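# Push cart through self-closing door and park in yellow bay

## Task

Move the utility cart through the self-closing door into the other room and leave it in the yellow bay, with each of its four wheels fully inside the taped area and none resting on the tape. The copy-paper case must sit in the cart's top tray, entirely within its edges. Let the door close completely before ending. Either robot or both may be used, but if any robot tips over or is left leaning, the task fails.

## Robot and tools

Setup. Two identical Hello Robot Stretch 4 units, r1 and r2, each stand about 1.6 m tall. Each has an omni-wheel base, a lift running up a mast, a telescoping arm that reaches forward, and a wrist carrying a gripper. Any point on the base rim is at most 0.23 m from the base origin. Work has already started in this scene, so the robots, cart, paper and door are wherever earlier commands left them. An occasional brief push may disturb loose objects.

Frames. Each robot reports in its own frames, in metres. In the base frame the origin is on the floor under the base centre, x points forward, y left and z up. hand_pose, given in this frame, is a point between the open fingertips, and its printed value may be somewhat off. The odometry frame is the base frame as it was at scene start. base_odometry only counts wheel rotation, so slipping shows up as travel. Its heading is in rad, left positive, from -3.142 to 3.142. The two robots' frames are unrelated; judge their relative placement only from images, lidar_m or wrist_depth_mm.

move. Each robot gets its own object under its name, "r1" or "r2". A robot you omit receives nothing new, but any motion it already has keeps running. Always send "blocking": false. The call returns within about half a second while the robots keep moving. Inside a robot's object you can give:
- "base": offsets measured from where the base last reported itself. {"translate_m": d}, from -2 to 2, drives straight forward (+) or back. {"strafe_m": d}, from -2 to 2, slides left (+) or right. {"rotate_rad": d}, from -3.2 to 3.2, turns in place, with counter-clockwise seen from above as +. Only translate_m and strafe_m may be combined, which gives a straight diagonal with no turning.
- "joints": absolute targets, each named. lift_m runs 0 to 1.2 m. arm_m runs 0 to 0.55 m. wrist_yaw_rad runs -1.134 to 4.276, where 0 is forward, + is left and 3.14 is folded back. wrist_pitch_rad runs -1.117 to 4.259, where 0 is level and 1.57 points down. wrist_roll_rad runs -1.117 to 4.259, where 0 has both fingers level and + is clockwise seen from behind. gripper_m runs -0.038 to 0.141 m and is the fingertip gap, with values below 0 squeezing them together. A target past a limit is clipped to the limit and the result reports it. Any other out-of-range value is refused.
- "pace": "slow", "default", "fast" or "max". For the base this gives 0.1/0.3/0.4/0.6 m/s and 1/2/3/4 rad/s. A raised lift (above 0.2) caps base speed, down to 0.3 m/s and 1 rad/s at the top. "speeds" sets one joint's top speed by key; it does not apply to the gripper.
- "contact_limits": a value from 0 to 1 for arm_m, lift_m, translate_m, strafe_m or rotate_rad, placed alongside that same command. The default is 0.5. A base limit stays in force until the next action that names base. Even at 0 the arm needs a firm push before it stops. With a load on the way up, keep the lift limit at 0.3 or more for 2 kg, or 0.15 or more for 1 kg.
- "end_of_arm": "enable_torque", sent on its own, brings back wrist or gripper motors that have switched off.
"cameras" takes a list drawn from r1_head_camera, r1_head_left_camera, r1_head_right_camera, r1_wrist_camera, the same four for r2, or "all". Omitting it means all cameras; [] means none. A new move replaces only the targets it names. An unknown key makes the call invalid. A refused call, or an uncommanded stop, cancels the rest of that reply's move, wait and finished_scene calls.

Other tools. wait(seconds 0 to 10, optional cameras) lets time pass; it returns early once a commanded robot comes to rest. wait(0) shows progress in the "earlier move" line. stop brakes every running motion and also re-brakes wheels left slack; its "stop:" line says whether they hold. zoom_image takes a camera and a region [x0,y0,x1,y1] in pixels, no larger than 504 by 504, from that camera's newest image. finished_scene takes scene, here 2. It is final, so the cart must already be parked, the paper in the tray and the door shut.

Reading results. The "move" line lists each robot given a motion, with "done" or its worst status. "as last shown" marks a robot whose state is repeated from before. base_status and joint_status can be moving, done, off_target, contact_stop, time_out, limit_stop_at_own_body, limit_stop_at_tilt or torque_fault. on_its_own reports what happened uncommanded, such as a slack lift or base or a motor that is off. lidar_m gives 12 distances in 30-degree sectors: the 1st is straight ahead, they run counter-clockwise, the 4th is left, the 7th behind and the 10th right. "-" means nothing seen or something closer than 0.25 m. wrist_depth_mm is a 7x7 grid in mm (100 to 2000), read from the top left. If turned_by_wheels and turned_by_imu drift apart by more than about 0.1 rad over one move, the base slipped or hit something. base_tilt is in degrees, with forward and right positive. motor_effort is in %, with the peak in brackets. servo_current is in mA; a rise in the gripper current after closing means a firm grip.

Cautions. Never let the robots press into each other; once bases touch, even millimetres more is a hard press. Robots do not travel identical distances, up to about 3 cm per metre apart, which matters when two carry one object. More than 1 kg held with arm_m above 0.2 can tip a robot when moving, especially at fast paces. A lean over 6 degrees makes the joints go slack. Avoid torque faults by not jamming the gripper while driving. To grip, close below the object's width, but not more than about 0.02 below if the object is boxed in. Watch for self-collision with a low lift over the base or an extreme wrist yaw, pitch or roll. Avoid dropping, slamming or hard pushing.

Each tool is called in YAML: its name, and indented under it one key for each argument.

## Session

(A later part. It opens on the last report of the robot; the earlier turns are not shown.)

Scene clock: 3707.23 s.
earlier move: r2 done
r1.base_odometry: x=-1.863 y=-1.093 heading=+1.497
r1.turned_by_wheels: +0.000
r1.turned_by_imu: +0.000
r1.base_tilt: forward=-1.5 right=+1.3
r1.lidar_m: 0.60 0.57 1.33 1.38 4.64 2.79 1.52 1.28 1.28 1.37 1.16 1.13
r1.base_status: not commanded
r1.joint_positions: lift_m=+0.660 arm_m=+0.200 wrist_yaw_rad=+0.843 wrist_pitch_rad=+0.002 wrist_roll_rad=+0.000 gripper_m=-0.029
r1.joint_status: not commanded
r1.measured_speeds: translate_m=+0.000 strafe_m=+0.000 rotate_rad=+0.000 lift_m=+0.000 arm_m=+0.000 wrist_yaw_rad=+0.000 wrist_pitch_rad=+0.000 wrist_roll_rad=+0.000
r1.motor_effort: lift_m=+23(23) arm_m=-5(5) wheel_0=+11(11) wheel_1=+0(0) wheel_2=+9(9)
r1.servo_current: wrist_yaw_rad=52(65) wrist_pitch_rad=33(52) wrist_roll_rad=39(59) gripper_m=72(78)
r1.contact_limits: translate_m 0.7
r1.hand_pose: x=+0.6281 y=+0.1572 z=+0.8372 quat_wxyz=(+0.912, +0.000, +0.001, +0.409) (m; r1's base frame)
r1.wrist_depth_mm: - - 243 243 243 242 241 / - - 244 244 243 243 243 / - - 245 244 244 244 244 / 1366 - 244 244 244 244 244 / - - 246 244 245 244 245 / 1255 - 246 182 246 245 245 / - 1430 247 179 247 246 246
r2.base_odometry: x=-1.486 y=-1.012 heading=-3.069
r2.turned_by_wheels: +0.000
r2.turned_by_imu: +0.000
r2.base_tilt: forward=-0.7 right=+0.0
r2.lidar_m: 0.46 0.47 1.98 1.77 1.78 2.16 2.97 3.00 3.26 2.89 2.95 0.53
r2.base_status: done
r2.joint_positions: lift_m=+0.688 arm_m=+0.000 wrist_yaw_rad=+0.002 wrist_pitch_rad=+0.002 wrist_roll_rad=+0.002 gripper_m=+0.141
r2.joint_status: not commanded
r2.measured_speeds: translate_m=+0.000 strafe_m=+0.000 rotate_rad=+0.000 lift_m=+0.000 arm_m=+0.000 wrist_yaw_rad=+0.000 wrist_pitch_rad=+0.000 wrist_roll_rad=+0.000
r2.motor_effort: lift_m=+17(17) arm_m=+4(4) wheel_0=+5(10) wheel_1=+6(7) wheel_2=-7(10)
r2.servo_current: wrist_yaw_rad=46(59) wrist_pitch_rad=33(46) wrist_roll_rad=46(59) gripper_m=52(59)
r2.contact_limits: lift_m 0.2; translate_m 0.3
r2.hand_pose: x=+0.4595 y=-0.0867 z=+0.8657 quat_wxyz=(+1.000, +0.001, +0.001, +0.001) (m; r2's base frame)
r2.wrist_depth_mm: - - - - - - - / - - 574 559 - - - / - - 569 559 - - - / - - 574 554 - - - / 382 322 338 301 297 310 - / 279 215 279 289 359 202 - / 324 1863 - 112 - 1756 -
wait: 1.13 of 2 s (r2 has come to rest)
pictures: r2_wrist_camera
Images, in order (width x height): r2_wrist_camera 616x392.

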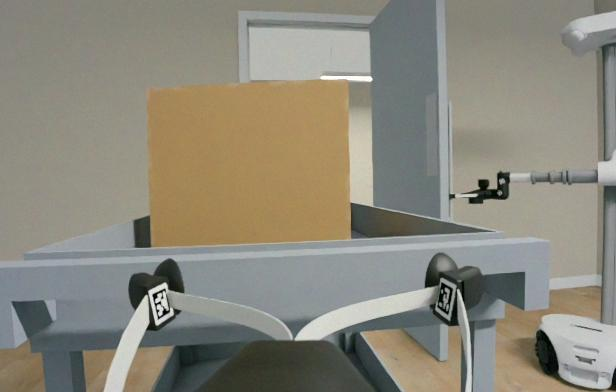

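move:
  blocking: false
  cameras: []
  r2: {"joints": {"lift_m": 0.678}, "pace": "slow"}

wait:
  seconds: 1
  cameras: []

move:
  blocking: false
  cameras: []
  r2: {"base": {"translate_m": 0.035}, "pace": "slow", "contact_limits": {"translate_m": 0.3}}

wait:
  seconds: 2
  cameras: ["r2_wrist_camera", "r2_head_camera"]

Scene clock: 3718.90 s.
move: r2 moving
r1.base_odometry: x=-1.863 y=-1.093 heading=+1.497
r1.turned_by_wheels: +0.000
r1.turned_by_imu: +0.000
r1.base_tilt: forward=-1.6 right=+1.3
r1.lidar_m: 0.58 0.59 1.32 1.41 4.62 2.74 1.57 1.29 1.31 1.35 1.13 1.14
r1.base_status: not commanded
r1.joint_positions: lift_m=+0.660 arm_m=+0.200 wrist_yaw_rad=+0.843 wrist_pitch_rad=+0.002 wrist_roll_rad=+0.000 gripper_m=-0.029
r1.joint_status: not commanded
r1.measured_speeds: translate_m=+0.000 strafe_m=+0.000 rotate_rad=+0.000 lift_m=+0.000 arm_m=+0.000 wrist_yaw_rad=+0.000 wrist_pitch_rad=+0.000 wrist_roll_rad=+0.000
r1.motor_effort: lift_m=+23(23) arm_m=-5(5) wheel_0=+11(11) wheel_1=-1(1) wheel_2=+9(9)
r1.servo_current: wrist_yaw_rad=39(65) wrist_pitch_rad=46(52) wrist_roll_rad=52(59) gripper_m=78(78)
r1.contact_limits: translate_m 0.7
r1.hand_pose: x=+0.6281 y=+0.1572 z=+0.8372 quat_wxyz=(+0.912, +0.000, +0.001, +0.409) (m; r1's base frame)
r1.wrist_depth_mm: - - 243 242 243 242 241 / - - 244 243 243 244 243 / - - 245 244 244 244 243 / 1366 - 245 245 245 244 244 / - - 246 245 245 245 244 / 1255 - 246 182 246 245 245 / - 1430 247 179 247 247 246
r2.base_odometry: x=-1.486 y=-1.012 heading=-3.069
r2.turned_by_wheels: +0.000
r2.turned_by_imu: +0.000
r2.base_tilt: forward=-0.7 right=+0.0
r2.lidar_m: 0.47 0.48 1.98 1.77 1.81 2.14 2.99 2.99 3.28 2.91 2.93 0.54
r2.base_status: not commanded
r2.joint_positions: lift_m=+0.678 arm_m=+0.000 wrist_yaw_rad=+0.002 wrist_pitch_rad=+0.002 wrist_roll_rad=+0.002 gripper_m=+0.141
r2.joint_status: lift_m moving
r2.measured_speeds: translate_m=+0.000 strafe_m=+0.000 rotate_rad=+0.000 lift_m=+0.000 arm_m=+0.000 wrist_yaw_rad=+0.000 wrist_pitch_rad=+0.000 wrist_roll_rad=+0.000
r2.motor_effort: lift_m=+12(17) arm_m=+4(4) wheel_0=+5(5) wheel_1=+6(6) wheel_2=-7(7)
r2.servo_current: wrist_yaw_rad=46(52) wrist_pitch_rad=39(39) wrist_roll_rad=46(59) gripper_m=52(59)
r2.contact_limits: translate_m 0.3
r2.hand_pose: x=+0.4595 y=-0.0867 z=+0.8559 quat_wxyz=(+1.000, +0.001, +0.001, +0.001) (m; r2's base frame)
r2.wrist_depth_mm: - - - - - - - / - - 564 554 - - - / - - 569 559 - - - / - - 569 559 - - - / 263 268 281 291 298 309 - / 312 322 334 345 357 202 - / 325 1863 - 112 - 1708 -
pictures: none
No camera images: "cameras" was empty.

Scene clock: 3719.13 s.
earlier move: r2 done
r1.base_odometry: x=-1.863 y=-1.093 heading=+1.497
r1.turned_by_wheels: +0.000
r1.turned_by_imu: +0.000
r1.base_tilt: forward=-1.6 right=+1.2
r1.lidar_m: 0.57 0.57 1.30 1.40 4.63 2.76 1.54 1.30 1.31 1.33 1.12 1.15
r1.base_status: not commanded
r1.joint_positions: lift_m=+0.660 arm_m=+0.200 wrist_yaw_rad=+0.843 wrist_pitch_rad=+0.002 wrist_roll_rad=+0.000 gripper_m=-0.029
r1.joint_status: not commanded
r1.measured_speeds: translate_m=+0.000 strafe_m=+0.000 rotate_rad=+0.000 lift_m=+0.000 arm_m=+0.000 wrist_yaw_rad=+0.000 wrist_pitch_rad=+0.000 wrist_roll_rad=+0.000
r1.motor_effort: lift_m=+23(23) arm_m=-5(5) wheel_0=+11(11) wheel_1=+0(1) wheel_2=+9(9)
r1.servo_current: wrist_yaw_rad=52(65) wrist_pitch_rad=39(52) wrist_roll_rad=65(65) gripper_m=72(78)
r1.contact_limits: translate_m 0.7
r1.hand_pose: x=+0.6281 y=+0.1572 z=+0.8372 quat_wxyz=(+0.912, +0.000, +0.001, +0.409) (m; r1's base frame)
r1.wrist_depth_mm: - - 242 243 243 241 242 / - - 245 243 243 243 243 / - - 245 244 245 243 243 / 1336 - 245 245 244 244 244 / - - 246 245 244 245 244 / 1281 - 246 182 246 245 245 / - 1366 247 179 246 245 245
r2.base_odometry: x=-1.486 y=-1.012 heading=-3.069
r2.turned_by_wheels: +0.000
r2.turned_by_imu: +0.000
r2.base_tilt: forward=-0.7 right=+0.1
r2.lidar_m: 0.46 0.47 1.99 1.75 1.78 2.16 2.96 2.98 3.26 2.89 2.94 0.54
r2.base_status: not commanded
r2.joint_positions: lift_m=+0.678 arm_m=+0.000 wrist_yaw_rad=+0.002 wrist_pitch_rad=+0.002 wrist_roll_rad=+0.002 gripper_m=+0.141
r2.joint_status: all done
r2.measured_speeds: translate_m=+0.000 strafe_m=+0.000 rotate_rad=+0.000 lift_m=+0.000 arm_m=+0.000 wrist_yaw_rad=+0.000 wrist_pitch_rad=+0.000 wrist_roll_rad=+0.000
r2.motor_effort: lift_m=+14(17) arm_m=+4(4) wheel_0=+5(5) wheel_1=+5(6) wheel_2=-7(7)
r2.servo_current: wrist_yaw_rad=46(52) wrist_pitch_rad=39(46) wrist_roll_rad=46(59) gripper_m=46(59)
r2.contact_limits: translate_m 0.3
r2.hand_pose: x=+0.4595 y=-0.0867 z=+0.8559 quat_wxyz=(+1.000, +0.001, +0.001, +0.001) (m; r2's base frame)
r2.wrist_depth_mm: - - - - - - - / - - 569 559 - - - / - - 574 559 - - - / - - 564 559 - - - / 263 268 281 290 298 307 - / 315 320 336 345 359 202 - / 325 1921 - 112 - 1708 -
wait: 0.23 of 1 s (r2 has come to rest)
pictures: none
No camera images: "cameras" was empty.

Scene clock: 3719.63 s.
move: r2 moving
r1.base_odometry: x=-1.863 y=-1.093 heading=+1.497
r1.turned_by_wheels: +0.000
r1.turned_by_imu: +0.000
r1.base_tilt: forward=-1.6 right=+1.3
r1.lidar_m: 0.58 0.59 1.32 1.40 4.63 2.77 1.52 1.30 1.29 1.33 1.14 1.14
r1.base_status: not commanded
r1.joint_positions: lift_m=+0.660 arm_m=+0.200 wrist_yaw_rad=+0.843 wrist_pitch_rad=+0.002 wrist_roll_rad=+0.000 gripper_m=-0.029
r1.joint_status: not commanded
r1.measured_speeds: translate_m=+0.000 strafe_m=+0.000 rotate_rad=+0.000 lift_m=+0.000 arm_m=+0.000 wrist_yaw_rad=+0.000 wrist_pitch_rad=+0.000 wrist_roll_rad=+0.000
r1.motor_effort: lift_m=+23(23) arm_m=-5(5) wheel_0=+10(11) wheel_1=+0(0) wheel_2=+9(9)
r1.servo_current: wrist_yaw_rad=52(59) wrist_pitch_rad=39(46) wrist_roll_rad=46(65) gripper_m=72(78)
r1.contact_limits: translate_m 0.7
r1.hand_pose: x=+0.6281 y=+0.1572 z=+0.8372 quat_wxyz=(+0.912, +0.000, +0.001, +0.409) (m; r1's base frame)
r1.wrist_depth_mm: - - 243 243 243 243 242 / - - 244 243 244 243 243 / - - 245 244 244 243 244 / 1336 - 245 245 245 244 243 / - - 246 245 245 245 244 / 1255 - 246 183 246 245 245 / - 1397 247 179 246 246 245
r2.base_odometry: x=-1.498 y=-1.012 heading=-3.069
r2.turned_by_wheels: +0.000
r2.turned_by_imu: +0.000
r2.base_tilt: forward=-0.7 right=+0.1
r2.lidar_m: 0.45 0.47 1.99 1.79 1.79 2.18 2.98 3.00 3.27 2.89 2.94 0.55
r2.base_status: translate_m moving
r2.joint_positions: lift_m=+0.678 arm_m=+0.000 wrist_yaw_rad=+0.002 wrist_pitch_rad=+0.002 wrist_roll_rad=+0.002 gripper_m=+0.141
r2.joint_status: not commanded
r2.measured_speeds: translate_m=+0.048 strafe_m=+0.000 rotate_rad=-0.001 lift_m=+0.000 arm_m=+0.000 wrist_yaw_rad=+0.000 wrist_pitch_rad=+0.000 wrist_roll_rad=+0.000
r2.motor_effort: lift_m=+14(14) arm_m=+4(4) wheel_0=+4(9) wheel_1=+5(7) wheel_2=-10(10)
r2.servo_current: wrist_yaw_rad=46(52) wrist_pitch_rad=39(46) wrist_roll_rad=52(52) gripper_m=59(59)
r2.contact_limits: translate_m 0.3
r2.hand_pose: x=+0.4595 y=-0.0867 z=+0.8559 quat_wxyz=(+1.000, +0.001, +0.001, +0.001) (m; r2's base frame)
r2.wrist_depth_mm: - - - - - - - / - - 559 544 - - - / - - 559 544 - - - / - - 564 549 - - - / 263 259 268 278 286 297 - / 303 216 325 336 345 351 - / 315 1808 - 112 - 384 -
pictures: none
No camera images: "cameras" was empty.

Scene clock: 3720.67 s.
earlier move: r2 done
r1.base_odometry: x=-1.863 y=-1.093 heading=+1.497
r1.turned_by_wheels: +0.000
r1.turned_by_imu: +0.000
r1.base_tilt: forward=-1.6 right=+1.3
r1.lidar_m: 0.56 0.60 1.29 1.39 4.63 2.76 1.54 1.29 1.31 1.37 1.15 1.16
r1.base_status: not commanded
r1.joint_positions: lift_m=+0.660 arm_m=+0.200 wrist_yaw_rad=+0.843 wrist_pitch_rad=+0.002 wrist_roll_rad=+0.000 gripper_m=-0.029
r1.joint_status: not commanded
r1.measured_speeds: translate_m=+0.000 strafe_m=+0.000 rotate_rad=+0.000 lift_m=+0.000 arm_m=+0.000 wrist_yaw_rad=+0.000 wrist_pitch_rad=+0.000 wrist_roll_rad=+0.000
r1.motor_effort: lift_m=+23(23) arm_m=-5(5) wheel_0=+11(11) wheel_1=+0(0) wheel_2=+9(9)
r1.servo_current: wrist_yaw_rad=46(65) wrist_pitch_rad=39(52) wrist_roll_rad=59(72) gripper_m=72(78)
r1.contact_limits: translate_m 0.7
r1.hand_pose: x=+0.6281 y=+0.1572 z=+0.8372 quat_wxyz=(+0.912, +0.000, +0.001, +0.409) (m; r1's base frame)
r1.wrist_depth_mm: - - 242 242 243 243 242 / - - 244 243 243 243 242 / - - 245 244 244 244 243 / 1336 - 244 244 245 244 244 / - - 246 245 245 245 244 / 1255 - 246 182 245 245 245 / - 1430 247 178 247 246 246
r2.base_odometry: x=-1.520 y=-1.014 heading=-3.069
r2.turned_by_wheels: +0.000
r2.turned_by_imu: +0.000
r2.base_tilt: forward=-0.7 right=+0.1
r2.lidar_m: 0.43 0.45 1.97 1.77 1.79 2.21 3.01 3.04 3.24 2.92 2.92 0.54
r2.base_status: done
r2.joint_positions: lift_m=+0.678 arm_m=+0.000 wrist_yaw_rad=+0.001 wrist_pitch_rad=+0.002 wrist_roll_rad=+0.002 gripper_m=+0.141
r2.joint_status: not commanded
r2.measured_speeds: translate_m=+0.000 strafe_m=+0.000 rotate_rad=+0.000 lift_m=+0.000 arm_m=+0.000 wrist_yaw_rad=+0.000 wrist_pitch_rad=+0.000 wrist_roll_rad=+0.000
r2.motor_effort: lift_m=+14(14) arm_m=+4(4) wheel_0=+4(9) wheel_1=+3(7) wheel_2=-5(10)
r2.servo_current: wrist_yaw_rad=52(52) wrist_pitch_rad=46(46) wrist_roll_rad=52(65) gripper_m=46(59)
r2.contact_limits: translate_m 0.3
r2.hand_pose: x=+0.4594 y=-0.0871 z=+0.8559 quat_wxyz=(+1.000, +0.001, +0.001, +0.001) (m; r2's base frame)
r2.wrist_depth_mm: - - - - - - - / - - 535 530 - - - / - - 539 530 - - - / - - 539 530 - - - / 291 244 255 263 271 283 294 / 289 215 253 322 332 325 - / 294 1756 - 112 - 377 -
wait: 1.03 of 2 s (r2 has come to rest)
pictures: r2_head_camera, r2_wrist_camera
Images, in order (width x height): r2_head_camera 420x560, r2_wrist_camera 616x392.

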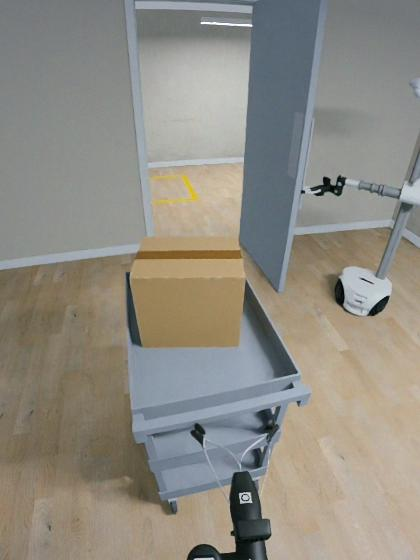

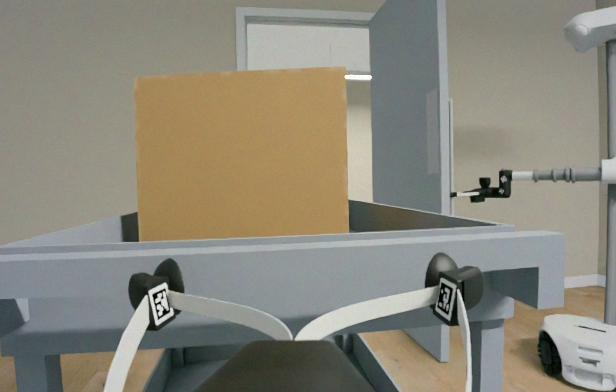

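move:
  blocking: false
  cameras: []
  r2: {"base": {"translate_m": 0.06}, "pace": "slow", "contact_limits": {"translate_m": 0.5}}

wait:
  seconds: 2
  cameras: ["r2_wrist_camera", "r2_head_camera"]

Scene clock: 3725.70 s.
move: r2 moving
r1.base_odometry: x=-1.863 y=-1.093 heading=+1.497
r1.turned_by_wheels: +0.000
r1.turned_by_imu: +0.000
r1.base_tilt: forward=-1.6 right=+1.2
r1.lidar_m: 0.58 0.59 1.33 1.40 4.64 2.77 1.55 1.30 1.29 1.33 1.14 1.15
r1.base_status: not commanded
r1.joint_positions: lift_m=+0.660 arm_m=+0.200 wrist_yaw_rad=+0.843 wrist_pitch_rad=+0.002 wrist_roll_rad=+0.000 gripper_m=-0.029
r1.joint_status: not commanded
r1.measured_speeds: translate_m=+0.000 strafe_m=+0.000 rotate_rad=+0.000 lift_m=+0.000 arm_m=+0.000 wrist_yaw_rad=+0.000 wrist_pitch_rad=+0.000 wrist_roll_rad=+0.000
r1.motor_effort: lift_m=+23(23) arm_m=-5(5) wheel_0=+11(11) wheel_1=+0(0) wheel_2=+9(9)
r1.servo_current: wrist_yaw_rad=46(65) wrist_pitch_rad=39(52) wrist_roll_rad=59(65) gripper_m=78(78)
r1.contact_limits: translate_m 0.7
r1.hand_pose: x=+0.6281 y=+0.1572 z=+0.8372 quat_wxyz=(+0.912, +0.000, +0.001, +0.409) (m; r1's base frame)
r1.wrist_depth_mm: - - 243 244 242 242 242 / - - 244 243 243 242 243 / - - 244 244 244 244 243 / 1336 - 245 245 245 244 244 / - - 246 245 244 244 244 / 1229 - 246 183 245 245 245 / 1182 1430 246 179 245 245 246
r2.base_odometry: x=-1.533 y=-1.015 heading=-3.069
r2.turned_by_wheels: +0.000
r2.turned_by_imu: +0.000
r2.base_tilt: forward=-0.7 right=+0.0
r2.lidar_m: 0.43 0.44 2.01 1.76 1.79 2.21 3.02 3.05 3.25 2.90 2.93 0.55
r2.base_status: translate_m moving
r2.joint_positions: lift_m=+0.678 arm_m=+0.000 wrist_yaw_rad=+0.000 wrist_pitch_rad=+0.002 wrist_roll_rad=+0.002 gripper_m=+0.141
r2.joint_status: not commanded
r2.measured_speeds: translate_m=+0.050 strafe_m=+0.000 rotate_rad=+0.001 lift_m=+0.000 arm_m=+0.000 wrist_yaw_rad=+0.000 wrist_pitch_rad=+0.000 wrist_roll_rad=+0.000
r2.motor_effort: lift_m=+14(14) arm_m=+4(4) wheel_0=+5(10) wheel_1=+8(9) wheel_2=-16(16)
r2.servo_current: wrist_yaw_rad=39(59) wrist_pitch_rad=39(46) wrist_roll_rad=46(59) gripper_m=52(59)
r2.contact_limits: translate_m 0.5
r2.hand_pose: x=+0.4593 y=-0.0874 z=+0.8559 quat_wxyz=(+1.000, +0.001, +0.001, +0.000) (m; r2's base frame)
r2.wrist_depth_mm: - - - - - - - / - - 535 525 - - - / - 539 535 530 - - - / - 549 539 530 - - - / 287 255 253 262 272 283 - / 285 216 251 320 334 301 - / 290 788 - 112 1983 1708 -
pictures: none
No camera images: "cameras" was empty.

Scene clock: 3727.03 s.
earlier move: r2 done
r1.base_odometry: x=-1.863 y=-1.093 heading=+1.497
r1.turned_by_wheels: +0.000
r1.turned_by_imu: +0.000
r1.base_tilt: forward=-1.6 right=+1.2
r1.lidar_m: 0.61 0.61 1.31 1.43 4.63 2.80 1.54 1.29 1.29 1.37 1.14 1.12
r1.base_status: not commanded
r1.joint_positions: lift_m=+0.660 arm_m=+0.200 wrist_yaw_rad=+0.843 wrist_pitch_rad=+0.002 wrist_roll_rad=+0.000 gripper_m=-0.029
r1.joint_status: not commanded
r1.measured_speeds: translate_m=+0.000 strafe_m=+0.000 rotate_rad=+0.000 lift_m=+0.000 arm_m=+0.000 wrist_yaw_rad=+0.000 wrist_pitch_rad=+0.000 wrist_roll_rad=+0.000
r1.motor_effort: lift_m=+23(23) arm_m=-5(5) wheel_0=+11(11) wheel_1=+0(0) wheel_2=+9(9)
r1.servo_current: wrist_yaw_rad=52(72) wrist_pitch_rad=46(52) wrist_roll_rad=39(65) gripper_m=78(78)
r1.contact_limits: translate_m 0.7
r1.hand_pose: x=+0.6281 y=+0.1572 z=+0.8372 quat_wxyz=(+0.912, +0.000, +0.001, +0.409) (m; r1's base frame)
r1.wrist_depth_mm: - - 243 243 243 243 242 / - - 244 243 243 243 243 / - - 244 244 244 243 243 / 1281 - 246 245 245 244 244 / - - 246 245 246 245 244 / - - 246 182 246 245 245 / 1078 1808 246 179 247 246 246
r2.base_odometry: x=-1.580 y=-1.018 heading=-3.069
r2.turned_by_wheels: +0.000
r2.turned_by_imu: +0.000
r2.base_tilt: forward=-0.7 right=+0.1
r2.lidar_m: 0.42 0.44 1.99 1.80 1.82 2.22 3.06 3.10 3.22 2.87 2.90 0.53
r2.base_status: done
r2.joint_positions: lift_m=+0.678 arm_m=+0.000 wrist_yaw_rad=+0.000 wrist_pitch_rad=+0.002 wrist_roll_rad=+0.002 gripper_m=+0.141
r2.joint_status: not commanded
r2.measured_speeds: translate_m=+0.000 strafe_m=+0.000 rotate_rad=+0.000 lift_m=+0.000 arm_m=+0.000 wrist_yaw_rad=+0.000 wrist_pitch_rad=+0.000 wrist_roll_rad=+0.000
r2.motor_effort: lift_m=+13(14) arm_m=+4(4) wheel_0=+3(10) wheel_1=+5(9) wheel_2=-8(16)
r2.servo_current: wrist_yaw_rad=46(59) wrist_pitch_rad=46(46) wrist_roll_rad=46(59) gripper_m=46(59)
r2.contact_limits: translate_m 0.5
r2.hand_pose: x=+0.4593 y=-0.0874 z=+0.8559 quat_wxyz=(+1.000, +0.001, +0.001, +0.000) (m; r2's base frame)
r2.wrist_depth_mm: - - - - - - - / - - 530 539 - - - / - 535 535 535 - - - / - 539 539 535 - - - / 282 256 256 270 285 303 - / 277 216 252 325 342 309 - / 287 304 - 112 - 404 -
wait: 1.33 of 2 s (r2 has come to rest)
pictures: r2_head_camera, r2_wrist_camera
Images, in order (width x height): r2_head_camera 420x560, r2_wrist_camera 616x392.

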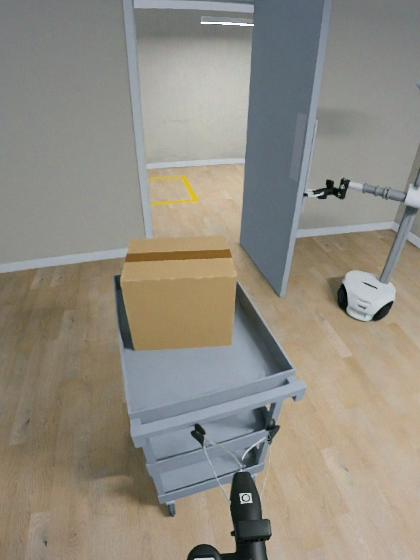

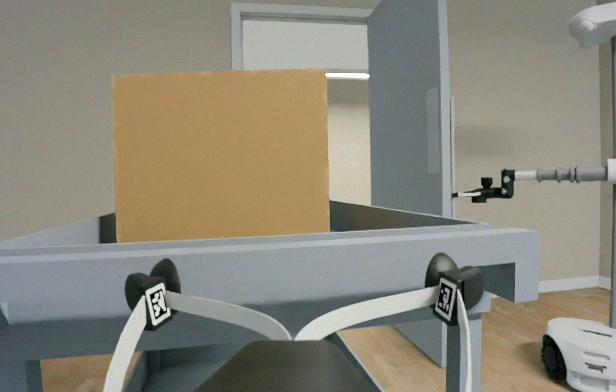

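move:
  blocking: false
  cameras: []
  r2: {"base": {"translate_m": -0.07, "strafe_m": 0.155}, "pace": "slow", "contact_limits": {"translate_m": 0.4}}

wait:
  seconds: 3
  cameras: ["r2_wrist_camera", "r2_head_camera"]

Scene clock: 3752.43 s.
move: r2 moving
r1.base_odometry: x=-1.863 y=-1.093 heading=+1.497
r1.turned_by_wheels: +0.000
r1.turned_by_imu: +0.000
r1.base_tilt: forward=-1.6 right=+1.2
r1.lidar_m: 0.58 0.60 1.32 1.43 4.64 2.76 1.54 1.30 1.31 1.36 1.14 1.16
r1.base_status: not commanded
r1.joint_positions: lift_m=+0.660 arm_m=+0.200 wrist_yaw_rad=+0.843 wrist_pitch_rad=+0.002 wrist_roll_rad=+0.000 gripper_m=-0.029
r1.joint_status: not commanded
r1.measured_speeds: translate_m=+0.000 strafe_m=+0.000 rotate_rad=+0.000 lift_m=+0.000 arm_m=+0.000 wrist_yaw_rad=+0.000 wrist_pitch_rad=+0.000 wrist_roll_rad=+0.000
r1.motor_effort: lift_m=+23(23) arm_m=-5(5) wheel_0=+10(11) wheel_1=+0(0) wheel_2=+9(9)
r1.servo_current: wrist_yaw_rad=59(65) wrist_pitch_rad=46(46) wrist_roll_rad=52(65) gripper_m=72(78)
r1.contact_limits: translate_m 0.7
r1.hand_pose: x=+0.6281 y=+0.1572 z=+0.8372 quat_wxyz=(+0.912, +0.000, +0.001, +0.409) (m; r1's base frame)
r1.wrist_depth_mm: - - 243 243 243 243 242 / - - 244 243 244 243 243 / - - 245 243 245 243 243 / 1281 - 245 245 244 243 244 / - - 246 245 245 245 244 / - - 246 182 245 245 245 / 1078 1808 247 178 246 246 246
r2.base_odometry: x=-1.574 y=-1.029 heading=-3.068
r2.turned_by_wheels: +0.000
r2.turned_by_imu: +0.001
r2.base_tilt: forward=-0.7 right=+0.1
r2.lidar_m: 0.44 0.43 1.96 1.78 1.80 2.19 3.07 3.06 3.22 2.91 2.91 0.55
r2.base_status: translate_m moving; strafe_m moving
r2.joint_positions: lift_m=+0.678 arm_m=+0.000 wrist_yaw_rad=+0.000 wrist_pitch_rad=+0.002 wrist_roll_rad=+0.002 gripper_m=+0.141
r2.joint_status: not commanded
r2.measured_speeds: translate_m=-0.020 strafe_m=+0.044 rotate_rad=-0.002 lift_m=+0.000 arm_m=+0.000 wrist_yaw_rad=+0.000 wrist_pitch_rad=+0.000 wrist_roll_rad=+0.000
r2.motor_effort: lift_m=+14(14) arm_m=+4(4) wheel_0=-7(8) wheel_1=+7(9) wheel_2=+6(8)
r2.servo_current: wrist_yaw_rad=39(65) wrist_pitch_rad=46(46) wrist_roll_rad=46(59) gripper_m=46(59)
r2.contact_limits: translate_m 0.4
r2.hand_pose: x=+0.4593 y=-0.0874 z=+0.8559 quat_wxyz=(+1.000, +0.001, +0.001, +0.000) (m; r2's base frame)
r2.wrist_depth_mm: - - - - - - - / - - 535 530 - - - / - 539 539 539 - - - / - 539 539 539 - - - / 285 245 258 271 285 303 - / 279 214 252 325 345 315 - / 287 304 - 112 - 394 -
pictures: none
No camera images: "cameras" was empty.

Scene clock: 3754.90 s.
earlier move: r2 done
r1.base_odometry: x=-1.863 y=-1.093 heading=+1.497
r1.turned_by_wheels: +0.000
r1.turned_by_imu: +0.000
r1.base_tilt: forward=-1.6 right=+1.2
r1.lidar_m: 0.57 0.59 1.31 1.46 4.62 2.77 1.55 1.29 1.29 1.39 1.13 1.13
r1.base_status: not commanded
r1.joint_positions: lift_m=+0.660 arm_m=+0.200 wrist_yaw_rad=+0.843 wrist_pitch_rad=+0.002 wrist_roll_rad=+0.000 gripper_m=-0.029
r1.joint_status: not commanded
r1.measured_speeds: translate_m=+0.000 strafe_m=+0.000 rotate_rad=+0.000 lift_m=+0.000 arm_m=+0.000 wrist_yaw_rad=+0.000 wrist_pitch_rad=+0.000 wrist_roll_rad=+0.000
r1.motor_effort: lift_m=+23(23) arm_m=-5(5) wheel_0=+11(11) wheel_1=+0(0) wheel_2=+9(9)
r1.servo_current: wrist_yaw_rad=65(78) wrist_pitch_rad=46(52) wrist_roll_rad=52(72) gripper_m=78(78)
r1.contact_limits: translate_m 0.7
r1.hand_pose: x=+0.6281 y=+0.1572 z=+0.8372 quat_wxyz=(+0.912, +0.000, +0.001, +0.409) (m; r1's base frame)
r1.wrist_depth_mm: - - 244 243 242 242 242 / - - 244 243 244 242 243 / - - 245 244 244 243 243 / 1281 - 245 245 244 244 244 / - - 247 245 244 245 244 / - - 246 182 245 246 245 / 1078 1808 247 179 247 246 246
r2.base_odometry: x=-1.499 y=-1.168 heading=-3.068
r2.turned_by_wheels: +0.000
r2.turned_by_imu: +0.000
r2.base_tilt: forward=-0.6 right=+0.1
r2.lidar_m: 0.49 2.72 1.82 1.61 1.65 2.00 3.04 3.05 3.40 3.06 3.09 0.55
r2.base_status: done
r2.joint_positions: lift_m=+0.678 arm_m=+0.000 wrist_yaw_rad=+0.000 wrist_pitch_rad=+0.002 wrist_roll_rad=+0.002 gripper_m=+0.141
r2.joint_status: not commanded
r2.measured_speeds: translate_m=+0.000 strafe_m=+0.000 rotate_rad=+0.000 lift_m=+0.000 arm_m=+0.000 wrist_yaw_rad=+0.000 wrist_pitch_rad=+0.000 wrist_roll_rad=+0.000
r2.motor_effort: lift_m=+13(14) arm_m=+4(4) wheel_0=-4(11) wheel_1=+5(9) wheel_2=+5(8)
r2.servo_current: wrist_yaw_rad=52(65) wrist_pitch_rad=46(46) wrist_roll_rad=52(59) gripper_m=52(59)
r2.contact_limits: translate_m 0.4
r2.hand_pose: x=+0.4593 y=-0.0874 z=+0.8559 quat_wxyz=(+1.000, +0.001, +0.001, +0.000) (m; r2's base frame)
r2.wrist_depth_mm: - - - - - - - / - - - 597 591 - - / - - - 597 609 - - / - - - 591 603 - - / - - 301 301 319 336 415 / - - 277 353 373 410 - / 1983 1863 1708 112 - 1808 469
wait: 2.47 of 3 s (r2 has come to rest)
pictures: r2_head_camera, r2_wrist_camera
Images, in order (width x height): r2_head_camera 420x560, r2_wrist_camera 616x392.

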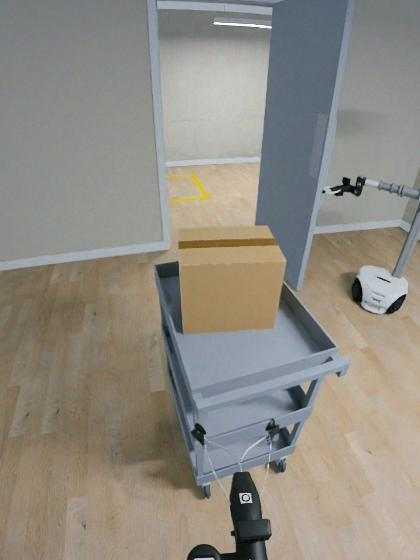

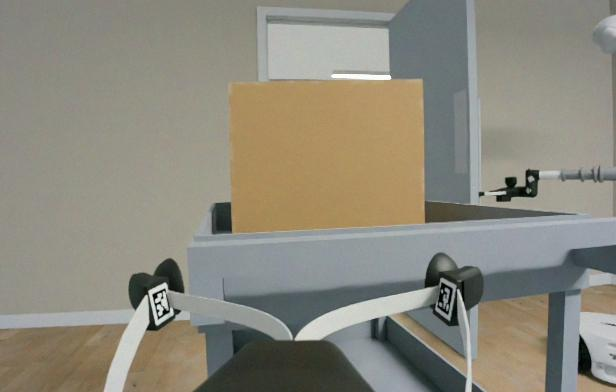

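move:
  blocking: false
  cameras: []
  r2: {"base": {"translate_m": 0.09, "strafe_m": -0.035}, "pace": "slow", "contact_limits": {"translate_m": 0.5}}

wait:
  seconds: 3
  cameras: ["r2_wrist_camera", "r2_head_camera"]

Scene clock: 3762.13 s.
move: r2 moving
r1.base_odometry: x=-1.863 y=-1.093 heading=+1.497
r1.turned_by_wheels: +0.000
r1.turned_by_imu: +0.000
r1.base_tilt: forward=-1.6 right=+1.2
r1.lidar_m: 0.56 0.60 1.31 1.43 4.63 2.77 1.56 1.29 1.30 1.37 1.15 1.13
r1.base_status: not commanded
r1.joint_positions: lift_m=+0.660 arm_m=+0.200 wrist_yaw_rad=+0.843 wrist_pitch_rad=+0.002 wrist_roll_rad=+0.000 gripper_m=-0.029
r1.joint_status: not commanded
r1.measured_speeds: translate_m=+0.000 strafe_m=+0.000 rotate_rad=+0.000 lift_m=+0.000 arm_m=+0.000 wrist_yaw_rad=+0.000 wrist_pitch_rad=+0.000 wrist_roll_rad=+0.000
r1.motor_effort: lift_m=+23(23) arm_m=-5(5) wheel_0=+11(11) wheel_1=+0(0) wheel_2=+9(9)
r1.servo_current: wrist_yaw_rad=52(65) wrist_pitch_rad=33(46) wrist_roll_rad=52(59) gripper_m=78(78)
r1.contact_limits: translate_m 0.7
r1.hand_pose: x=+0.6281 y=+0.1572 z=+0.8372 quat_wxyz=(+0.912, +0.000, +0.001, +0.409) (m; r1's base frame)
r1.wrist_depth_mm: - - 243 243 242 242 242 / - - 244 243 244 243 242 / - - 245 243 244 243 244 / 1281 - 245 244 245 244 244 / - - 246 244 245 245 244 / - - 246 182 246 245 246 / 1098 1808 246 179 246 246 246
r2.base_odometry: x=-1.511 y=-1.164 heading=-3.068
r2.turned_by_wheels: +0.000
r2.turned_by_imu: +0.001
r2.base_tilt: forward=-0.7 right=+0.1
r2.lidar_m: 0.50 2.71 1.80 1.63 1.63 2.00 3.05 3.06 3.43 3.04 3.06 0.54
r2.base_status: translate_m moving; strafe_m moving
r2.joint_positions: lift_m=+0.678 arm_m=+0.000 wrist_yaw_rad=+0.000 wrist_pitch_rad=+0.002 wrist_roll_rad=+0.002 gripper_m=+0.141
r2.joint_status: not commanded
r2.measured_speeds: translate_m=+0.048 strafe_m=-0.019 rotate_rad=-0.003 lift_m=+0.000 arm_m=+0.000 wrist_yaw_rad=+0.000 wrist_pitch_rad=+0.000 wrist_roll_rad=+0.000
r2.motor_effort: lift_m=+13(14) arm_m=+4(4) wheel_0=+3(11) wheel_1=+4(6) wheel_2=-10(10)
r2.servo_current: wrist_yaw_rad=52(52) wrist_pitch_rad=39(46) wrist_roll_rad=46(59) gripper_m=52(59)
r2.contact_limits: translate_m 0.5
r2.hand_pose: x=+0.4593 y=-0.0874 z=+0.8559 quat_wxyz=(+1.000, +0.001, +0.001, +0.000) (m; r2's base frame)
r2.wrist_depth_mm: - - - - - - - / - - - 580 585 - - / - - - 585 585 - - / - - 768 591 591 - - / - - 274 293 307 329 404 / - - 270 342 364 399 439 / 1983 1921 1708 112 - 1808 439
pictures: none
No camera images: "cameras" was empty.

Scene clock: 3764.00 s.
earlier move: r2 done
r1.base_odometry: x=-1.863 y=-1.093 heading=+1.497
r1.turned_by_wheels: +0.000
r1.turned_by_imu: +0.000
r1.base_tilt: forward=-1.6 right=+1.2
r1.lidar_m: 0.58 0.61 1.31 1.42 4.63 2.80 1.52 1.28 1.31 1.37 1.12 1.13
r1.base_status: not commanded
r1.joint_positions: lift_m=+0.660 arm_m=+0.200 wrist_yaw_rad=+0.843 wrist_pitch_rad=+0.002 wrist_roll_rad=+0.000 gripper_m=-0.029
r1.joint_status: not commanded
r1.measured_speeds: translate_m=+0.000 strafe_m=+0.000 rotate_rad=+0.000 lift_m=+0.000 arm_m=+0.000 wrist_yaw_rad=+0.000 wrist_pitch_rad=+0.000 wrist_roll_rad=+0.000
r1.motor_effort: lift_m=+23(23) arm_m=-5(5) wheel_0=+11(11) wheel_1=+0(0) wheel_2=+9(9)
r1.servo_current: wrist_yaw_rad=46(65) wrist_pitch_rad=46(52) wrist_roll_rad=46(65) gripper_m=72(78)
r1.contact_limits: translate_m 0.7
r1.hand_pose: x=+0.6281 y=+0.1572 z=+0.8372 quat_wxyz=(+0.912, +0.000, +0.001, +0.409) (m; r1's base frame)
r1.wrist_depth_mm: - - 243 243 243 243 242 / - - 244 243 243 243 242 / - - 244 244 244 243 243 / 1281 - 245 244 245 244 244 / - - 247 245 245 244 244 / - - 245 182 245 246 246 / 1042 153 247 179 247 247 245
r2.base_odometry: x=-1.591 y=-1.139 heading=-3.068
r2.turned_by_wheels: +0.000
r2.turned_by_imu: +0.001
r2.base_tilt: forward=-0.7 right=+0.1
r2.lidar_m: 0.48 2.66 1.87 1.68 1.70 2.01 3.11 3.15 3.36 3.02 3.05 0.54
r2.base_status: done
r2.joint_positions: lift_m=+0.678 arm_m=+0.000 wrist_yaw_rad=+0.000 wrist_pitch_rad=+0.002 wrist_roll_rad=+0.002 gripper_m=+0.141
r2.joint_status: not commanded
r2.measured_speeds: translate_m=+0.000 strafe_m=+0.000 rotate_rad=+0.000 lift_m=+0.000 arm_m=+0.000 wrist_yaw_rad=+0.000 wrist_pitch_rad=+0.000 wrist_roll_rad=+0.000
r2.motor_effort: lift_m=+13(14) arm_m=+4(4) wheel_0=+3(12) wheel_1=+4(10) wheel_2=-7(17)
r2.servo_current: wrist_yaw_rad=46(65) wrist_pitch_rad=39(46) wrist_roll_rad=46(59) gripper_m=46(59)
r2.contact_limits: translate_m 0.5
r2.hand_pose: x=+0.4593 y=-0.0874 z=+0.8559 quat_wxyz=(+1.000, +0.001, +0.001, +0.000) (m; r2's base frame)
r2.wrist_depth_mm: - - - - - - - / - - - 554 559 - - / - - 554 559 559 - - / - - 559 554 559 - - / - 257 257 271 285 303 317 / - 214 249 324 343 373 399 / 1983 304 831 112 - 1863 -
wait: 1.87 of 3 s (r2 has come to rest)
pictures: r2_head_camera, r2_wrist_camera
Images, in order (width x height): r2_head_camera 420x560, r2_wrist_camera 616x392.

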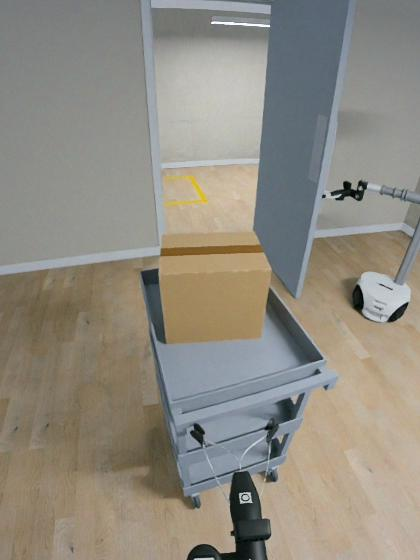

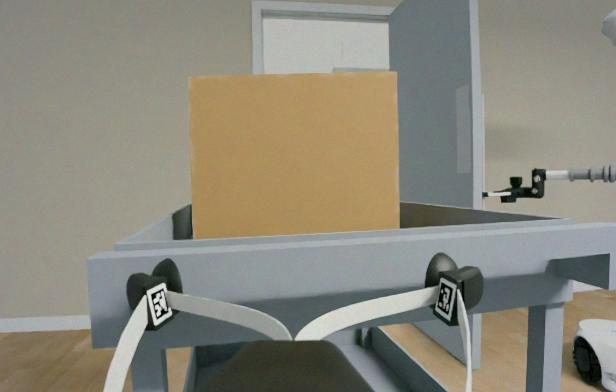

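move:
  blocking: false
  cameras: []
  r2: {"base": {"translate_m": 0.06}, "pace": "slow", "contact_limits": {"translate_m": 0.5}}

wait:
  seconds: 3
  cameras: ["r2_wrist_camera", "r2_head_camera"]

Scene clock: 3768.40 s.
move: r2 moving
r1.base_odometry: x=-1.863 y=-1.093 heading=+1.497
r1.turned_by_wheels: +0.000
r1.turned_by_imu: +0.000
r1.base_tilt: forward=-1.6 right=+1.3
r1.lidar_m: 0.58 0.60 1.32 1.40 4.63 2.81 1.54 1.29 1.30 1.36 1.12 1.14
r1.base_status: not commanded
r1.joint_positions: lift_m=+0.660 arm_m=+0.200 wrist_yaw_rad=+0.843 wrist_pitch_rad=+0.002 wrist_roll_rad=+0.000 gripper_m=-0.029
r1.joint_status: not commanded
r1.measured_speeds: translate_m=+0.000 strafe_m=+0.000 rotate_rad=+0.000 lift_m=+0.000 arm_m=+0.000 wrist_yaw_rad=+0.000 wrist_pitch_rad=+0.000 wrist_roll_rad=+0.000
r1.motor_effort: lift_m=+23(23) arm_m=-5(5) wheel_0=+11(11) wheel_1=+0(0) wheel_2=+9(9)
r1.servo_current: wrist_yaw_rad=65(65) wrist_pitch_rad=39(46) wrist_roll_rad=52(52) gripper_m=72(78)
r1.contact_limits: translate_m 0.7
r1.hand_pose: x=+0.6281 y=+0.1572 z=+0.8372 quat_wxyz=(+0.912, +0.000, +0.001, +0.409) (m; r1's base frame)
r1.wrist_depth_mm: - - 243 243 243 243 243 / - - 243 244 243 243 243 / - - 245 244 244 244 242 / 1205 - 245 245 245 245 243 / - - 246 245 245 245 244 / - - 246 182 246 245 245 / 1042 153 247 179 246 245 247
r2.base_odometry: x=-1.603 y=-1.140 heading=-3.068
r2.turned_by_wheels: +0.000
r2.turned_by_imu: +0.001
r2.base_tilt: forward=-0.7 right=+0.1
r2.lidar_m: 0.47 2.64 1.86 1.67 1.70 2.02 3.13 3.15 3.36 3.02 3.03 0.55
r2.base_status: translate_m moving
r2.joint_positions: lift_m=+0.678 arm_m=+0.000 wrist_yaw_rad=+0.000 wrist_pitch_rad=+0.002 wrist_roll_rad=+0.002 gripper_m=+0.141
r2.joint_status: not commanded
r2.measured_speeds: translate_m=+0.049 strafe_m=+0.000 rotate_rad=+0.002 lift_m=+0.000 arm_m=+0.000 wrist_yaw_rad=+0.000 wrist_pitch_rad=+0.000 wrist_roll_rad=+0.000
r2.motor_effort: lift_m=+13(14) arm_m=+4(4) wheel_0=+4(8) wheel_1=+7(7) wheel_2=-12(15)
r2.servo_current: wrist_yaw_rad=52(52) wrist_pitch_rad=33(46) wrist_roll_rad=33(59) gripper_m=52(52)
r2.contact_limits: translate_m 0.5
r2.hand_pose: x=+0.4593 y=-0.0874 z=+0.8559 quat_wxyz=(+1.000, +0.001, +0.001, +0.000) (m; r2's base frame)
r2.wrist_depth_mm: - - - - - - - / - - 554 549 - - - / - - 549 559 564 - - / - - 559 564 564 - - / - 254 255 271 283 303 320 / - 216 251 329 343 377 1618 / 1921 304 699 112 - 1808 -
pictures: none
No camera images: "cameras" was empty.

Scene clock: 3769.87 s.
earlier move: r2 done
r1.base_odometry: x=-1.863 y=-1.093 heading=+1.497
r1.turned_by_wheels: +0.000
r1.turned_by_imu: +0.000
r1.base_tilt: forward=-1.6 right=+1.3
r1.lidar_m: 0.59 0.59 1.30 1.45 4.63 2.79 1.52 1.28 1.29 1.38 1.15 1.13
r1.base_status: not commanded
r1.joint_positions: lift_m=+0.660 arm_m=+0.200 wrist_yaw_rad=+0.843 wrist_pitch_rad=+0.002 wrist_roll_rad=+0.000 gripper_m=-0.029
r1.joint_status: not commanded
r1.measured_speeds: translate_m=+0.000 strafe_m=+0.000 rotate_rad=+0.000 lift_m=+0.000 arm_m=+0.000 wrist_yaw_rad=+0.000 wrist_pitch_rad=+0.000 wrist_roll_rad=+0.000
r1.motor_effort: lift_m=+23(23) arm_m=-5(5) wheel_0=+10(11) wheel_1=+0(0) wheel_2=+9(9)
r1.servo_current: wrist_yaw_rad=65(72) wrist_pitch_rad=46(46) wrist_roll_rad=52(78) gripper_m=72(78)
r1.contact_limits: translate_m 0.7
r1.hand_pose: x=+0.6281 y=+0.1572 z=+0.8372 quat_wxyz=(+0.912, +0.000, +0.001, +0.409) (m; r1's base frame)
r1.wrist_depth_mm: - - 244 243 242 242 242 / - - 244 242 244 243 243 / - - 244 244 244 243 243 / - - 245 245 244 244 243 / - - 246 245 245 245 244 / - 1499 247 182 245 246 245 / - 153 247 179 246 245 246
r2.base_odometry: x=-1.651 y=-1.144 heading=-3.068
r2.turned_by_wheels: +0.000
r2.turned_by_imu: +0.000
r2.base_tilt: forward=-0.6 right=+0.1
r2.lidar_m: 0.49 2.60 1.91 1.69 1.71 2.04 3.14 3.18 3.36 3.01 3.02 0.54
r2.base_status: done
r2.joint_positions: lift_m=+0.678 arm_m=+0.000 wrist_yaw_rad=+0.000 wrist_pitch_rad=+0.002 wrist_roll_rad=+0.002 gripper_m=+0.141
r2.joint_status: not commanded
r2.measured_speeds: translate_m=+0.000 strafe_m=+0.000 rotate_rad=+0.000 lift_m=+0.000 arm_m=+0.000 wrist_yaw_rad=+0.000 wrist_pitch_rad=+0.000 wrist_roll_rad=+0.000
r2.motor_effort: lift_m=+14(14) arm_m=+4(4) wheel_0=+4(9) wheel_1=+4(8) wheel_2=-6(15)
r2.servo_current: wrist_yaw_rad=46(59) wrist_pitch_rad=46(46) wrist_roll_rad=52(65) gripper_m=52(52)
r2.contact_limits: translate_m 0.5
r2.hand_pose: x=+0.4593 y=-0.0874 z=+0.8559 quat_wxyz=(+1.000, +0.001, +0.001, +0.000) (m; r2's base frame)
r2.wrist_depth_mm: - - - - - - - / - - 549 559 - - - / - - 554 559 - - - / - - 559 559 564 - - / - 255 260 274 289 314 327 / - 214 253 330 349 384 - / 1808 298 - 112 1921 1808 1661
wait: 1.47 of 3 s (r2 has come to rest)
pictures: r2_head_camera, r2_wrist_camera
Images, in order (width x height): r2_head_camera 420x560, r2_wrist_camera 616x392.

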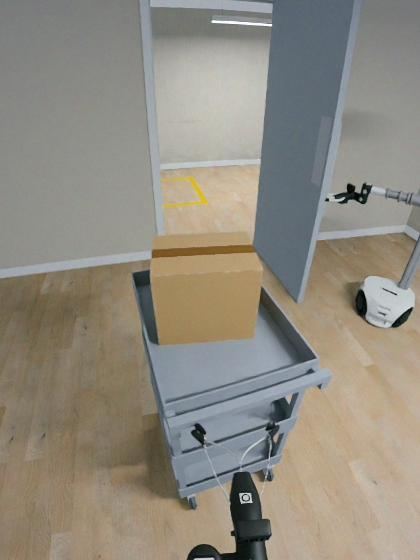

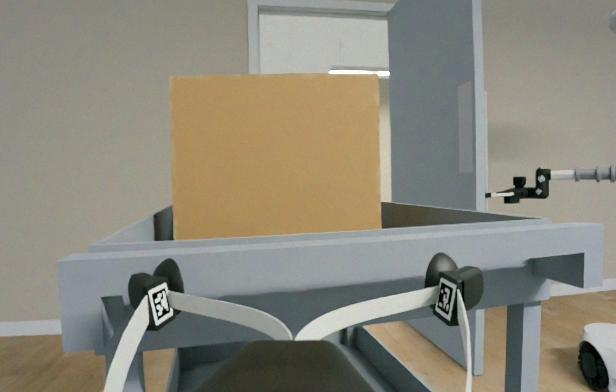

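move:
  blocking: false
  cameras: []
  r2: {"base": {"translate_m": 0.07, "strafe_m": 0.03}, "pace": "slow", "contact_limits": {"translate_m": 0.5}}

wait:
  seconds: 3
  cameras: ["r2_wrist_camera", "r2_head_camera"]

Scene clock: 3781.10 s.
move: r2 moving
r1.base_odometry: x=-1.863 y=-1.093 heading=+1.497
r1.turned_by_wheels: +0.000
r1.turned_by_imu: +0.000
r1.base_tilt: forward=-1.6 right=+1.3
r1.lidar_m: 0.57 0.56 1.32 1.46 4.62 2.79 1.55 1.29 1.29 1.38 1.15 1.13
r1.base_status: not commanded
r1.joint_positions: lift_m=+0.660 arm_m=+0.200 wrist_yaw_rad=+0.843 wrist_pitch_rad=+0.002 wrist_roll_rad=+0.000 gripper_m=-0.029
r1.joint_status: not commanded
r1.measured_speeds: translate_m=+0.000 strafe_m=+0.000 rotate_rad=+0.000 lift_m=+0.000 arm_m=+0.000 wrist_yaw_rad=+0.000 wrist_pitch_rad=+0.000 wrist_roll_rad=+0.000
r1.motor_effort: lift_m=+23(23) arm_m=-5(5) wheel_0=+11(11) wheel_1=+0(0) wheel_2=+9(9)
r1.servo_current: wrist_yaw_rad=46(72) wrist_pitch_rad=52(52) wrist_roll_rad=46(59) gripper_m=65(78)
r1.contact_limits: translate_m 0.7
r1.hand_pose: x=+0.6281 y=+0.1572 z=+0.8372 quat_wxyz=(+0.912, +0.000, +0.001, +0.409) (m; r1's base frame)
r1.wrist_depth_mm: - - 244 243 243 242 242 / - - 244 243 244 243 243 / - - 245 244 244 243 243 / - - 245 244 244 244 244 / - - 245 245 246 245 244 / - 1464 246 183 245 246 245 / - 152 247 179 246 245 245
r2.base_odometry: x=-1.663 y=-1.150 heading=-3.068
r2.turned_by_wheels: +0.000
r2.turned_by_imu: +0.001
r2.base_tilt: forward=-0.7 right=+0.1
r2.lidar_m: 0.46 2.58 1.86 1.67 1.69 2.05 3.18 3.20 3.36 3.00 2.20 0.53
r2.base_status: translate_m moving; strafe_m moving
r2.joint_positions: lift_m=+0.678 arm_m=+0.000 wrist_yaw_rad=+0.000 wrist_pitch_rad=+0.002 wrist_roll_rad=+0.002 gripper_m=+0.141
r2.joint_status: not commanded
r2.measured_speeds: translate_m=+0.050 strafe_m=+0.022 rotate_rad=+0.002 lift_m=+0.000 arm_m=+0.000 wrist_yaw_rad=+0.000 wrist_pitch_rad=+0.000 wrist_roll_rad=+0.000
r2.motor_effort: lift_m=+14(14) arm_m=+4(4) wheel_0=+5(8) wheel_1=+10(11) wheel_2=-12(15)
r2.servo_current: wrist_yaw_rad=52(65) wrist_pitch_rad=46(46) wrist_roll_rad=59(59) gripper_m=46(59)
r2.contact_limits: translate_m 0.5
r2.hand_pose: x=+0.4593 y=-0.0874 z=+0.8559 quat_wxyz=(+1.000, +0.001, +0.001, +0.000) (m; r2's base frame)
r2.wrist_depth_mm: - - - - - - - / - - 549 554 - - - / - - 554 554 - - - / - - 554 564 564 - - / - 255 257 274 291 315 329 / - 216 307 329 347 387 - / 1863 297 - 112 1921 1708 1661
pictures: none
No camera images: "cameras" was empty.

Scene clock: 3782.57 s.
earlier move: r2 done
r1.base_odometry: x=-1.863 y=-1.093 heading=+1.497
r1.turned_by_wheels: +0.000
r1.turned_by_imu: +0.000
r1.base_tilt: forward=-1.6 right=+1.2
r1.lidar_m: 0.60 0.60 1.34 1.47 4.64 2.76 1.54 1.27 1.26 1.35 1.14 1.12
r1.base_status: not commanded
r1.joint_positions: lift_m=+0.660 arm_m=+0.200 wrist_yaw_rad=+0.843 wrist_pitch_rad=+0.002 wrist_roll_rad=+0.000 gripper_m=-0.029
r1.joint_status: not commanded
r1.measured_speeds: translate_m=+0.000 strafe_m=+0.000 rotate_rad=+0.000 lift_m=+0.000 arm_m=+0.000 wrist_yaw_rad=+0.000 wrist_pitch_rad=+0.000 wrist_roll_rad=+0.000
r1.motor_effort: lift_m=+23(23) arm_m=-5(5) wheel_0=+11(11) wheel_1=+0(0) wheel_2=+9(9)
r1.servo_current: wrist_yaw_rad=39(72) wrist_pitch_rad=33(52) wrist_roll_rad=46(59) gripper_m=72(78)
r1.contact_limits: translate_m 0.7
r1.hand_pose: x=+0.6281 y=+0.1572 z=+0.8372 quat_wxyz=(+0.912, +0.000, +0.001, +0.409) (m; r1's base frame)
r1.wrist_depth_mm: - - 244 243 243 242 242 / - - 244 244 243 243 243 / - - 245 244 244 243 243 / - 1336 246 245 245 244 243 / - - 245 246 245 245 245 / - 1255 246 182 245 245 245 / - 144 247 179 246 246 245
r2.base_odometry: x=-1.718 y=-1.179 heading=-3.068
r2.turned_by_wheels: +0.000
r2.turned_by_imu: +0.000
r2.base_tilt: forward=-0.6 right=+0.1
r2.lidar_m: 0.45 2.52 1.85 1.66 1.68 1.99 3.24 3.26 3.38 3.01 2.05 0.55
r2.base_status: done
r2.joint_positions: lift_m=+0.678 arm_m=+0.000 wrist_yaw_rad=+0.000 wrist_pitch_rad=+0.002 wrist_roll_rad=+0.002 gripper_m=+0.141
r2.joint_status: not commanded
r2.measured_speeds: translate_m=+0.000 strafe_m=+0.000 rotate_rad=+0.000 lift_m=+0.000 arm_m=+0.000 wrist_yaw_rad=+0.000 wrist_pitch_rad=+0.000 wrist_roll_rad=+0.000
r2.motor_effort: lift_m=+14(14) arm_m=+4(4) wheel_0=+3(9) wheel_1=+3(11) wheel_2=-5(15)
r2.servo_current: wrist_yaw_rad=39(65) wrist_pitch_rad=46(46) wrist_roll_rad=59(65) gripper_m=59(59)
r2.contact_limits: translate_m 0.5
r2.hand_pose: x=+0.4592 y=-0.0875 z=+0.8559 quat_wxyz=(+1.000, +0.001, +0.001, +0.000) (m; r2's base frame)
r2.wrist_depth_mm: - - - - - - - / - - 549 559 - 1756 - / - - 554 559 - 1708 - / - - 559 569 574 - - / - 256 264 279 301 327 343 / - 216 253 334 357 202 - / 1863 303 - 112 1983 1756 1808
wait: 1.47 of 3 s (r2 has come to rest)
pictures: r2_head_camera, r2_wrist_camera
Images, in order (width x height): r2_head_camera 420x560, r2_wrist_camera 616x392.

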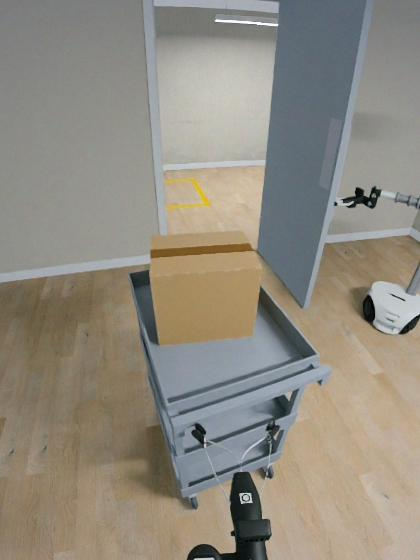

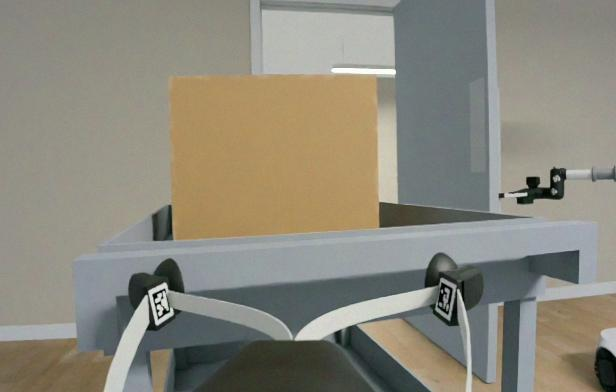

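zoom_image:
  camera: "r2_head_camera"
  region: [130, 400, 340, 560]

Scaled by 2.400 from the camera's 420x560 image, which has a finer 1200x1600 frame.

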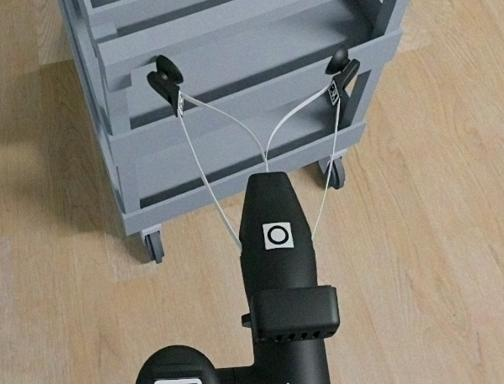

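move:
  blocking: false
  cameras: []
  r2: {"base": {"translate_m": -0.15}, "joints": {"gripper_m": 0.06}, "contact_limits": {"translate_m": 0.4}}

wait:
  seconds: 2
  cameras: ["r2_head_camera"]

Scene clock: 3906.57 s.
move: r2 moving
r1.base_odometry: x=-1.863 y=-1.093 heading=+1.497
r1.turned_by_wheels: +0.000
r1.turned_by_imu: +0.000
r1.base_tilt: forward=-1.6 right=+1.3
r1.lidar_m: 0.57 0.60 1.34 1.42 4.63 2.80 1.54 1.30 1.28 1.34 1.15 1.14
r1.base_status: not commanded
r1.joint_positions: lift_m=+0.660 arm_m=+0.200 wrist_yaw_rad=+0.843 wrist_pitch_rad=+0.002 wrist_roll_rad=+0.000 gripper_m=-0.029
r1.joint_status: not commanded
r1.measured_speeds: translate_m=+0.000 strafe_m=+0.000 rotate_rad=+0.000 lift_m=+0.000 arm_m=+0.000 wrist_yaw_rad=+0.000 wrist_pitch_rad=+0.000 wrist_roll_rad=+0.000
r1.motor_effort: lift_m=+23(23) arm_m=-5(5) wheel_0=+10(11) wheel_1=+0(0) wheel_2=+9(9)
r1.servo_current: wrist_yaw_rad=33(72) wrist_pitch_rad=39(52) wrist_roll_rad=52(52) gripper_m=72(78)
r1.contact_limits: translate_m 0.7
r1.hand_pose: x=+0.6281 y=+0.1572 z=+0.8372 quat_wxyz=(+0.912, +0.000, +0.001, +0.409) (m; r1's base frame)
r1.wrist_depth_mm: - - 244 243 243 242 241 / - - 244 244 243 243 242 / - - 244 244 244 244 243 / - 1336 244 245 245 244 243 / - - 245 245 245 245 245 / - 1255 246 182 246 246 246 / - 144 248 179 247 246 245
r2.base_odometry: x=-1.687 y=-1.176 heading=-3.068
r2.turned_by_wheels: +0.000
r2.turned_by_imu: +0.000
r2.base_tilt: forward=-0.7 right=+0.0
r2.lidar_m: 0.48 2.54 1.88 1.66 1.69 2.02 3.23 3.26 3.37 3.02 2.12 0.58
r2.base_status: translate_m moving
r2.joint_positions: lift_m=+0.678 arm_m=+0.000 wrist_yaw_rad=+0.000 wrist_pitch_rad=+0.002 wrist_roll_rad=+0.002 gripper_m=+0.130
r2.joint_status: gripper_m moving
r2.measured_speeds: translate_m=-0.122 strafe_m=+0.001 rotate_rad=+0.006 lift_m=+0.000 arm_m=+0.000 wrist_yaw_rad=+0.000 wrist_pitch_rad=+0.000 wrist_roll_rad=+0.000
r2.motor_effort: lift_m=+14(14) arm_m=+4(4) wheel_0=-6(9) wheel_1=-7(8) wheel_2=+12(12)
r2.servo_current: wrist_yaw_rad=59(65) wrist_pitch_rad=39(46) wrist_roll_rad=46(59) gripper_m=117(117)
r2.contact_limits: translate_m 0.4
r2.hand_pose: x=+0.4592 y=-0.0875 z=+0.8559 quat_wxyz=(+1.000, +0.001, +0.001, +0.000) (m; r2's base frame)
r2.wrist_depth_mm: - - - - - - - / - - 585 585 - 1708 - / - - 585 591 - 1756 - / - - 580 591 - 1618 - / - 315 287 303 325 349 370 / - 258 334 357 382 199 - / - 332 - 112 1921 1808 1921
pictures: none
No camera images: "cameras" was empty.

Scene clock: 3907.90 s.
earlier move: r2 done
r1.base_odometry: x=-1.863 y=-1.093 heading=+1.497
r1.turned_by_wheels: +0.000
r1.turned_by_imu: +0.000
r1.base_tilt: forward=-1.6 right=+1.2
r1.lidar_m: 0.59 0.60 1.34 1.46 4.62 2.81 1.56 1.30 1.26 1.39 1.14 1.11
r1.base_status: not commanded
r1.joint_positions: lift_m=+0.660 arm_m=+0.200 wrist_yaw_rad=+0.843 wrist_pitch_rad=+0.002 wrist_roll_rad=+0.000 gripper_m=-0.029
r1.joint_status: not commanded
r1.measured_speeds: translate_m=+0.000 strafe_m=+0.000 rotate_rad=+0.000 lift_m=+0.000 arm_m=+0.000 wrist_yaw_rad=+0.000 wrist_pitch_rad=+0.000 wrist_roll_rad=+0.000
r1.motor_effort: lift_m=+23(23) arm_m=-5(5) wheel_0=+11(12) wheel_1=+0(0) wheel_2=+9(9)
r1.servo_current: wrist_yaw_rad=52(72) wrist_pitch_rad=52(52) wrist_roll_rad=46(65) gripper_m=72(78)
r1.contact_limits: translate_m 0.7
r1.hand_pose: x=+0.6281 y=+0.1572 z=+0.8372 quat_wxyz=(+0.912, +0.000, +0.001, +0.409) (m; r1's base frame)
r1.wrist_depth_mm: - - 243 244 243 242 242 / - - 244 244 243 243 243 / - - 244 244 243 243 243 / - 1336 245 244 244 244 243 / - - 246 245 245 244 245 / - 1281 246 182 245 245 245 / - 144 248 179 246 246 245
r2.base_odometry: x=-1.569 y=-1.168 heading=-3.068
r2.turned_by_wheels: +0.000
r2.turned_by_imu: +0.000
r2.base_tilt: forward=-0.7 right=+0.0
r2.lidar_m: 0.56 2.66 1.85 1.64 1.66 1.99 3.07 3.13 3.40 3.05 3.07 0.69
r2.base_status: done
r2.joint_positions: lift_m=+0.678 arm_m=+0.000 wrist_yaw_rad=+0.000 wrist_pitch_rad=+0.002 wrist_roll_rad=+0.002 gripper_m=+0.060
r2.joint_status: all done
r2.measured_speeds: translate_m=+0.000 strafe_m=+0.000 rotate_rad=+0.000 lift_m=+0.000 arm_m=+0.000 wrist_yaw_rad=+0.000 wrist_pitch_rad=+0.000 wrist_roll_rad=+0.000
r2.motor_effort: lift_m=+14(14) arm_m=+4(4) wheel_0=-4(10) wheel_1=-4(9) wheel_2=+4(13)
r2.servo_current: wrist_yaw_rad=52(65) wrist_pitch_rad=39(46) wrist_roll_rad=46(59) gripper_m=59(130)
r2.contact_limits: translate_m 0.4
r2.hand_pose: x=+0.4592 y=-0.0875 z=+0.8559 quat_wxyz=(+1.000, +0.001, +0.001, +0.000) (m; r2's base frame)
r2.wrist_depth_mm: - - - - - - - / - - - - - - - / - - 707 707 - - - / - - 715 707 - 1863 - / - - 394 477 455 559 - / - - 190 484 192 - - / 1983 1921 - 112 - - 1808
wait: 1.33 of 2 s (r2 has come to rest)
pictures: r2_head_camera
Images, in order (width x height): r2_head_camera 420x560.

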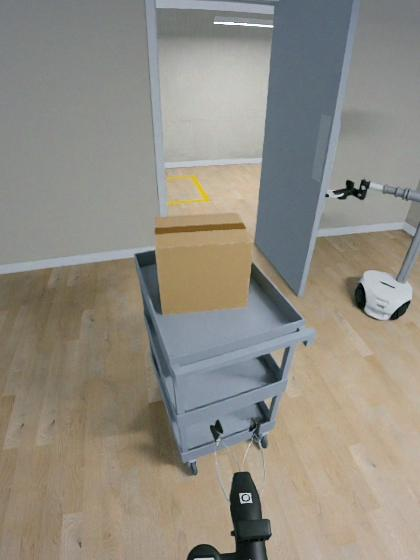

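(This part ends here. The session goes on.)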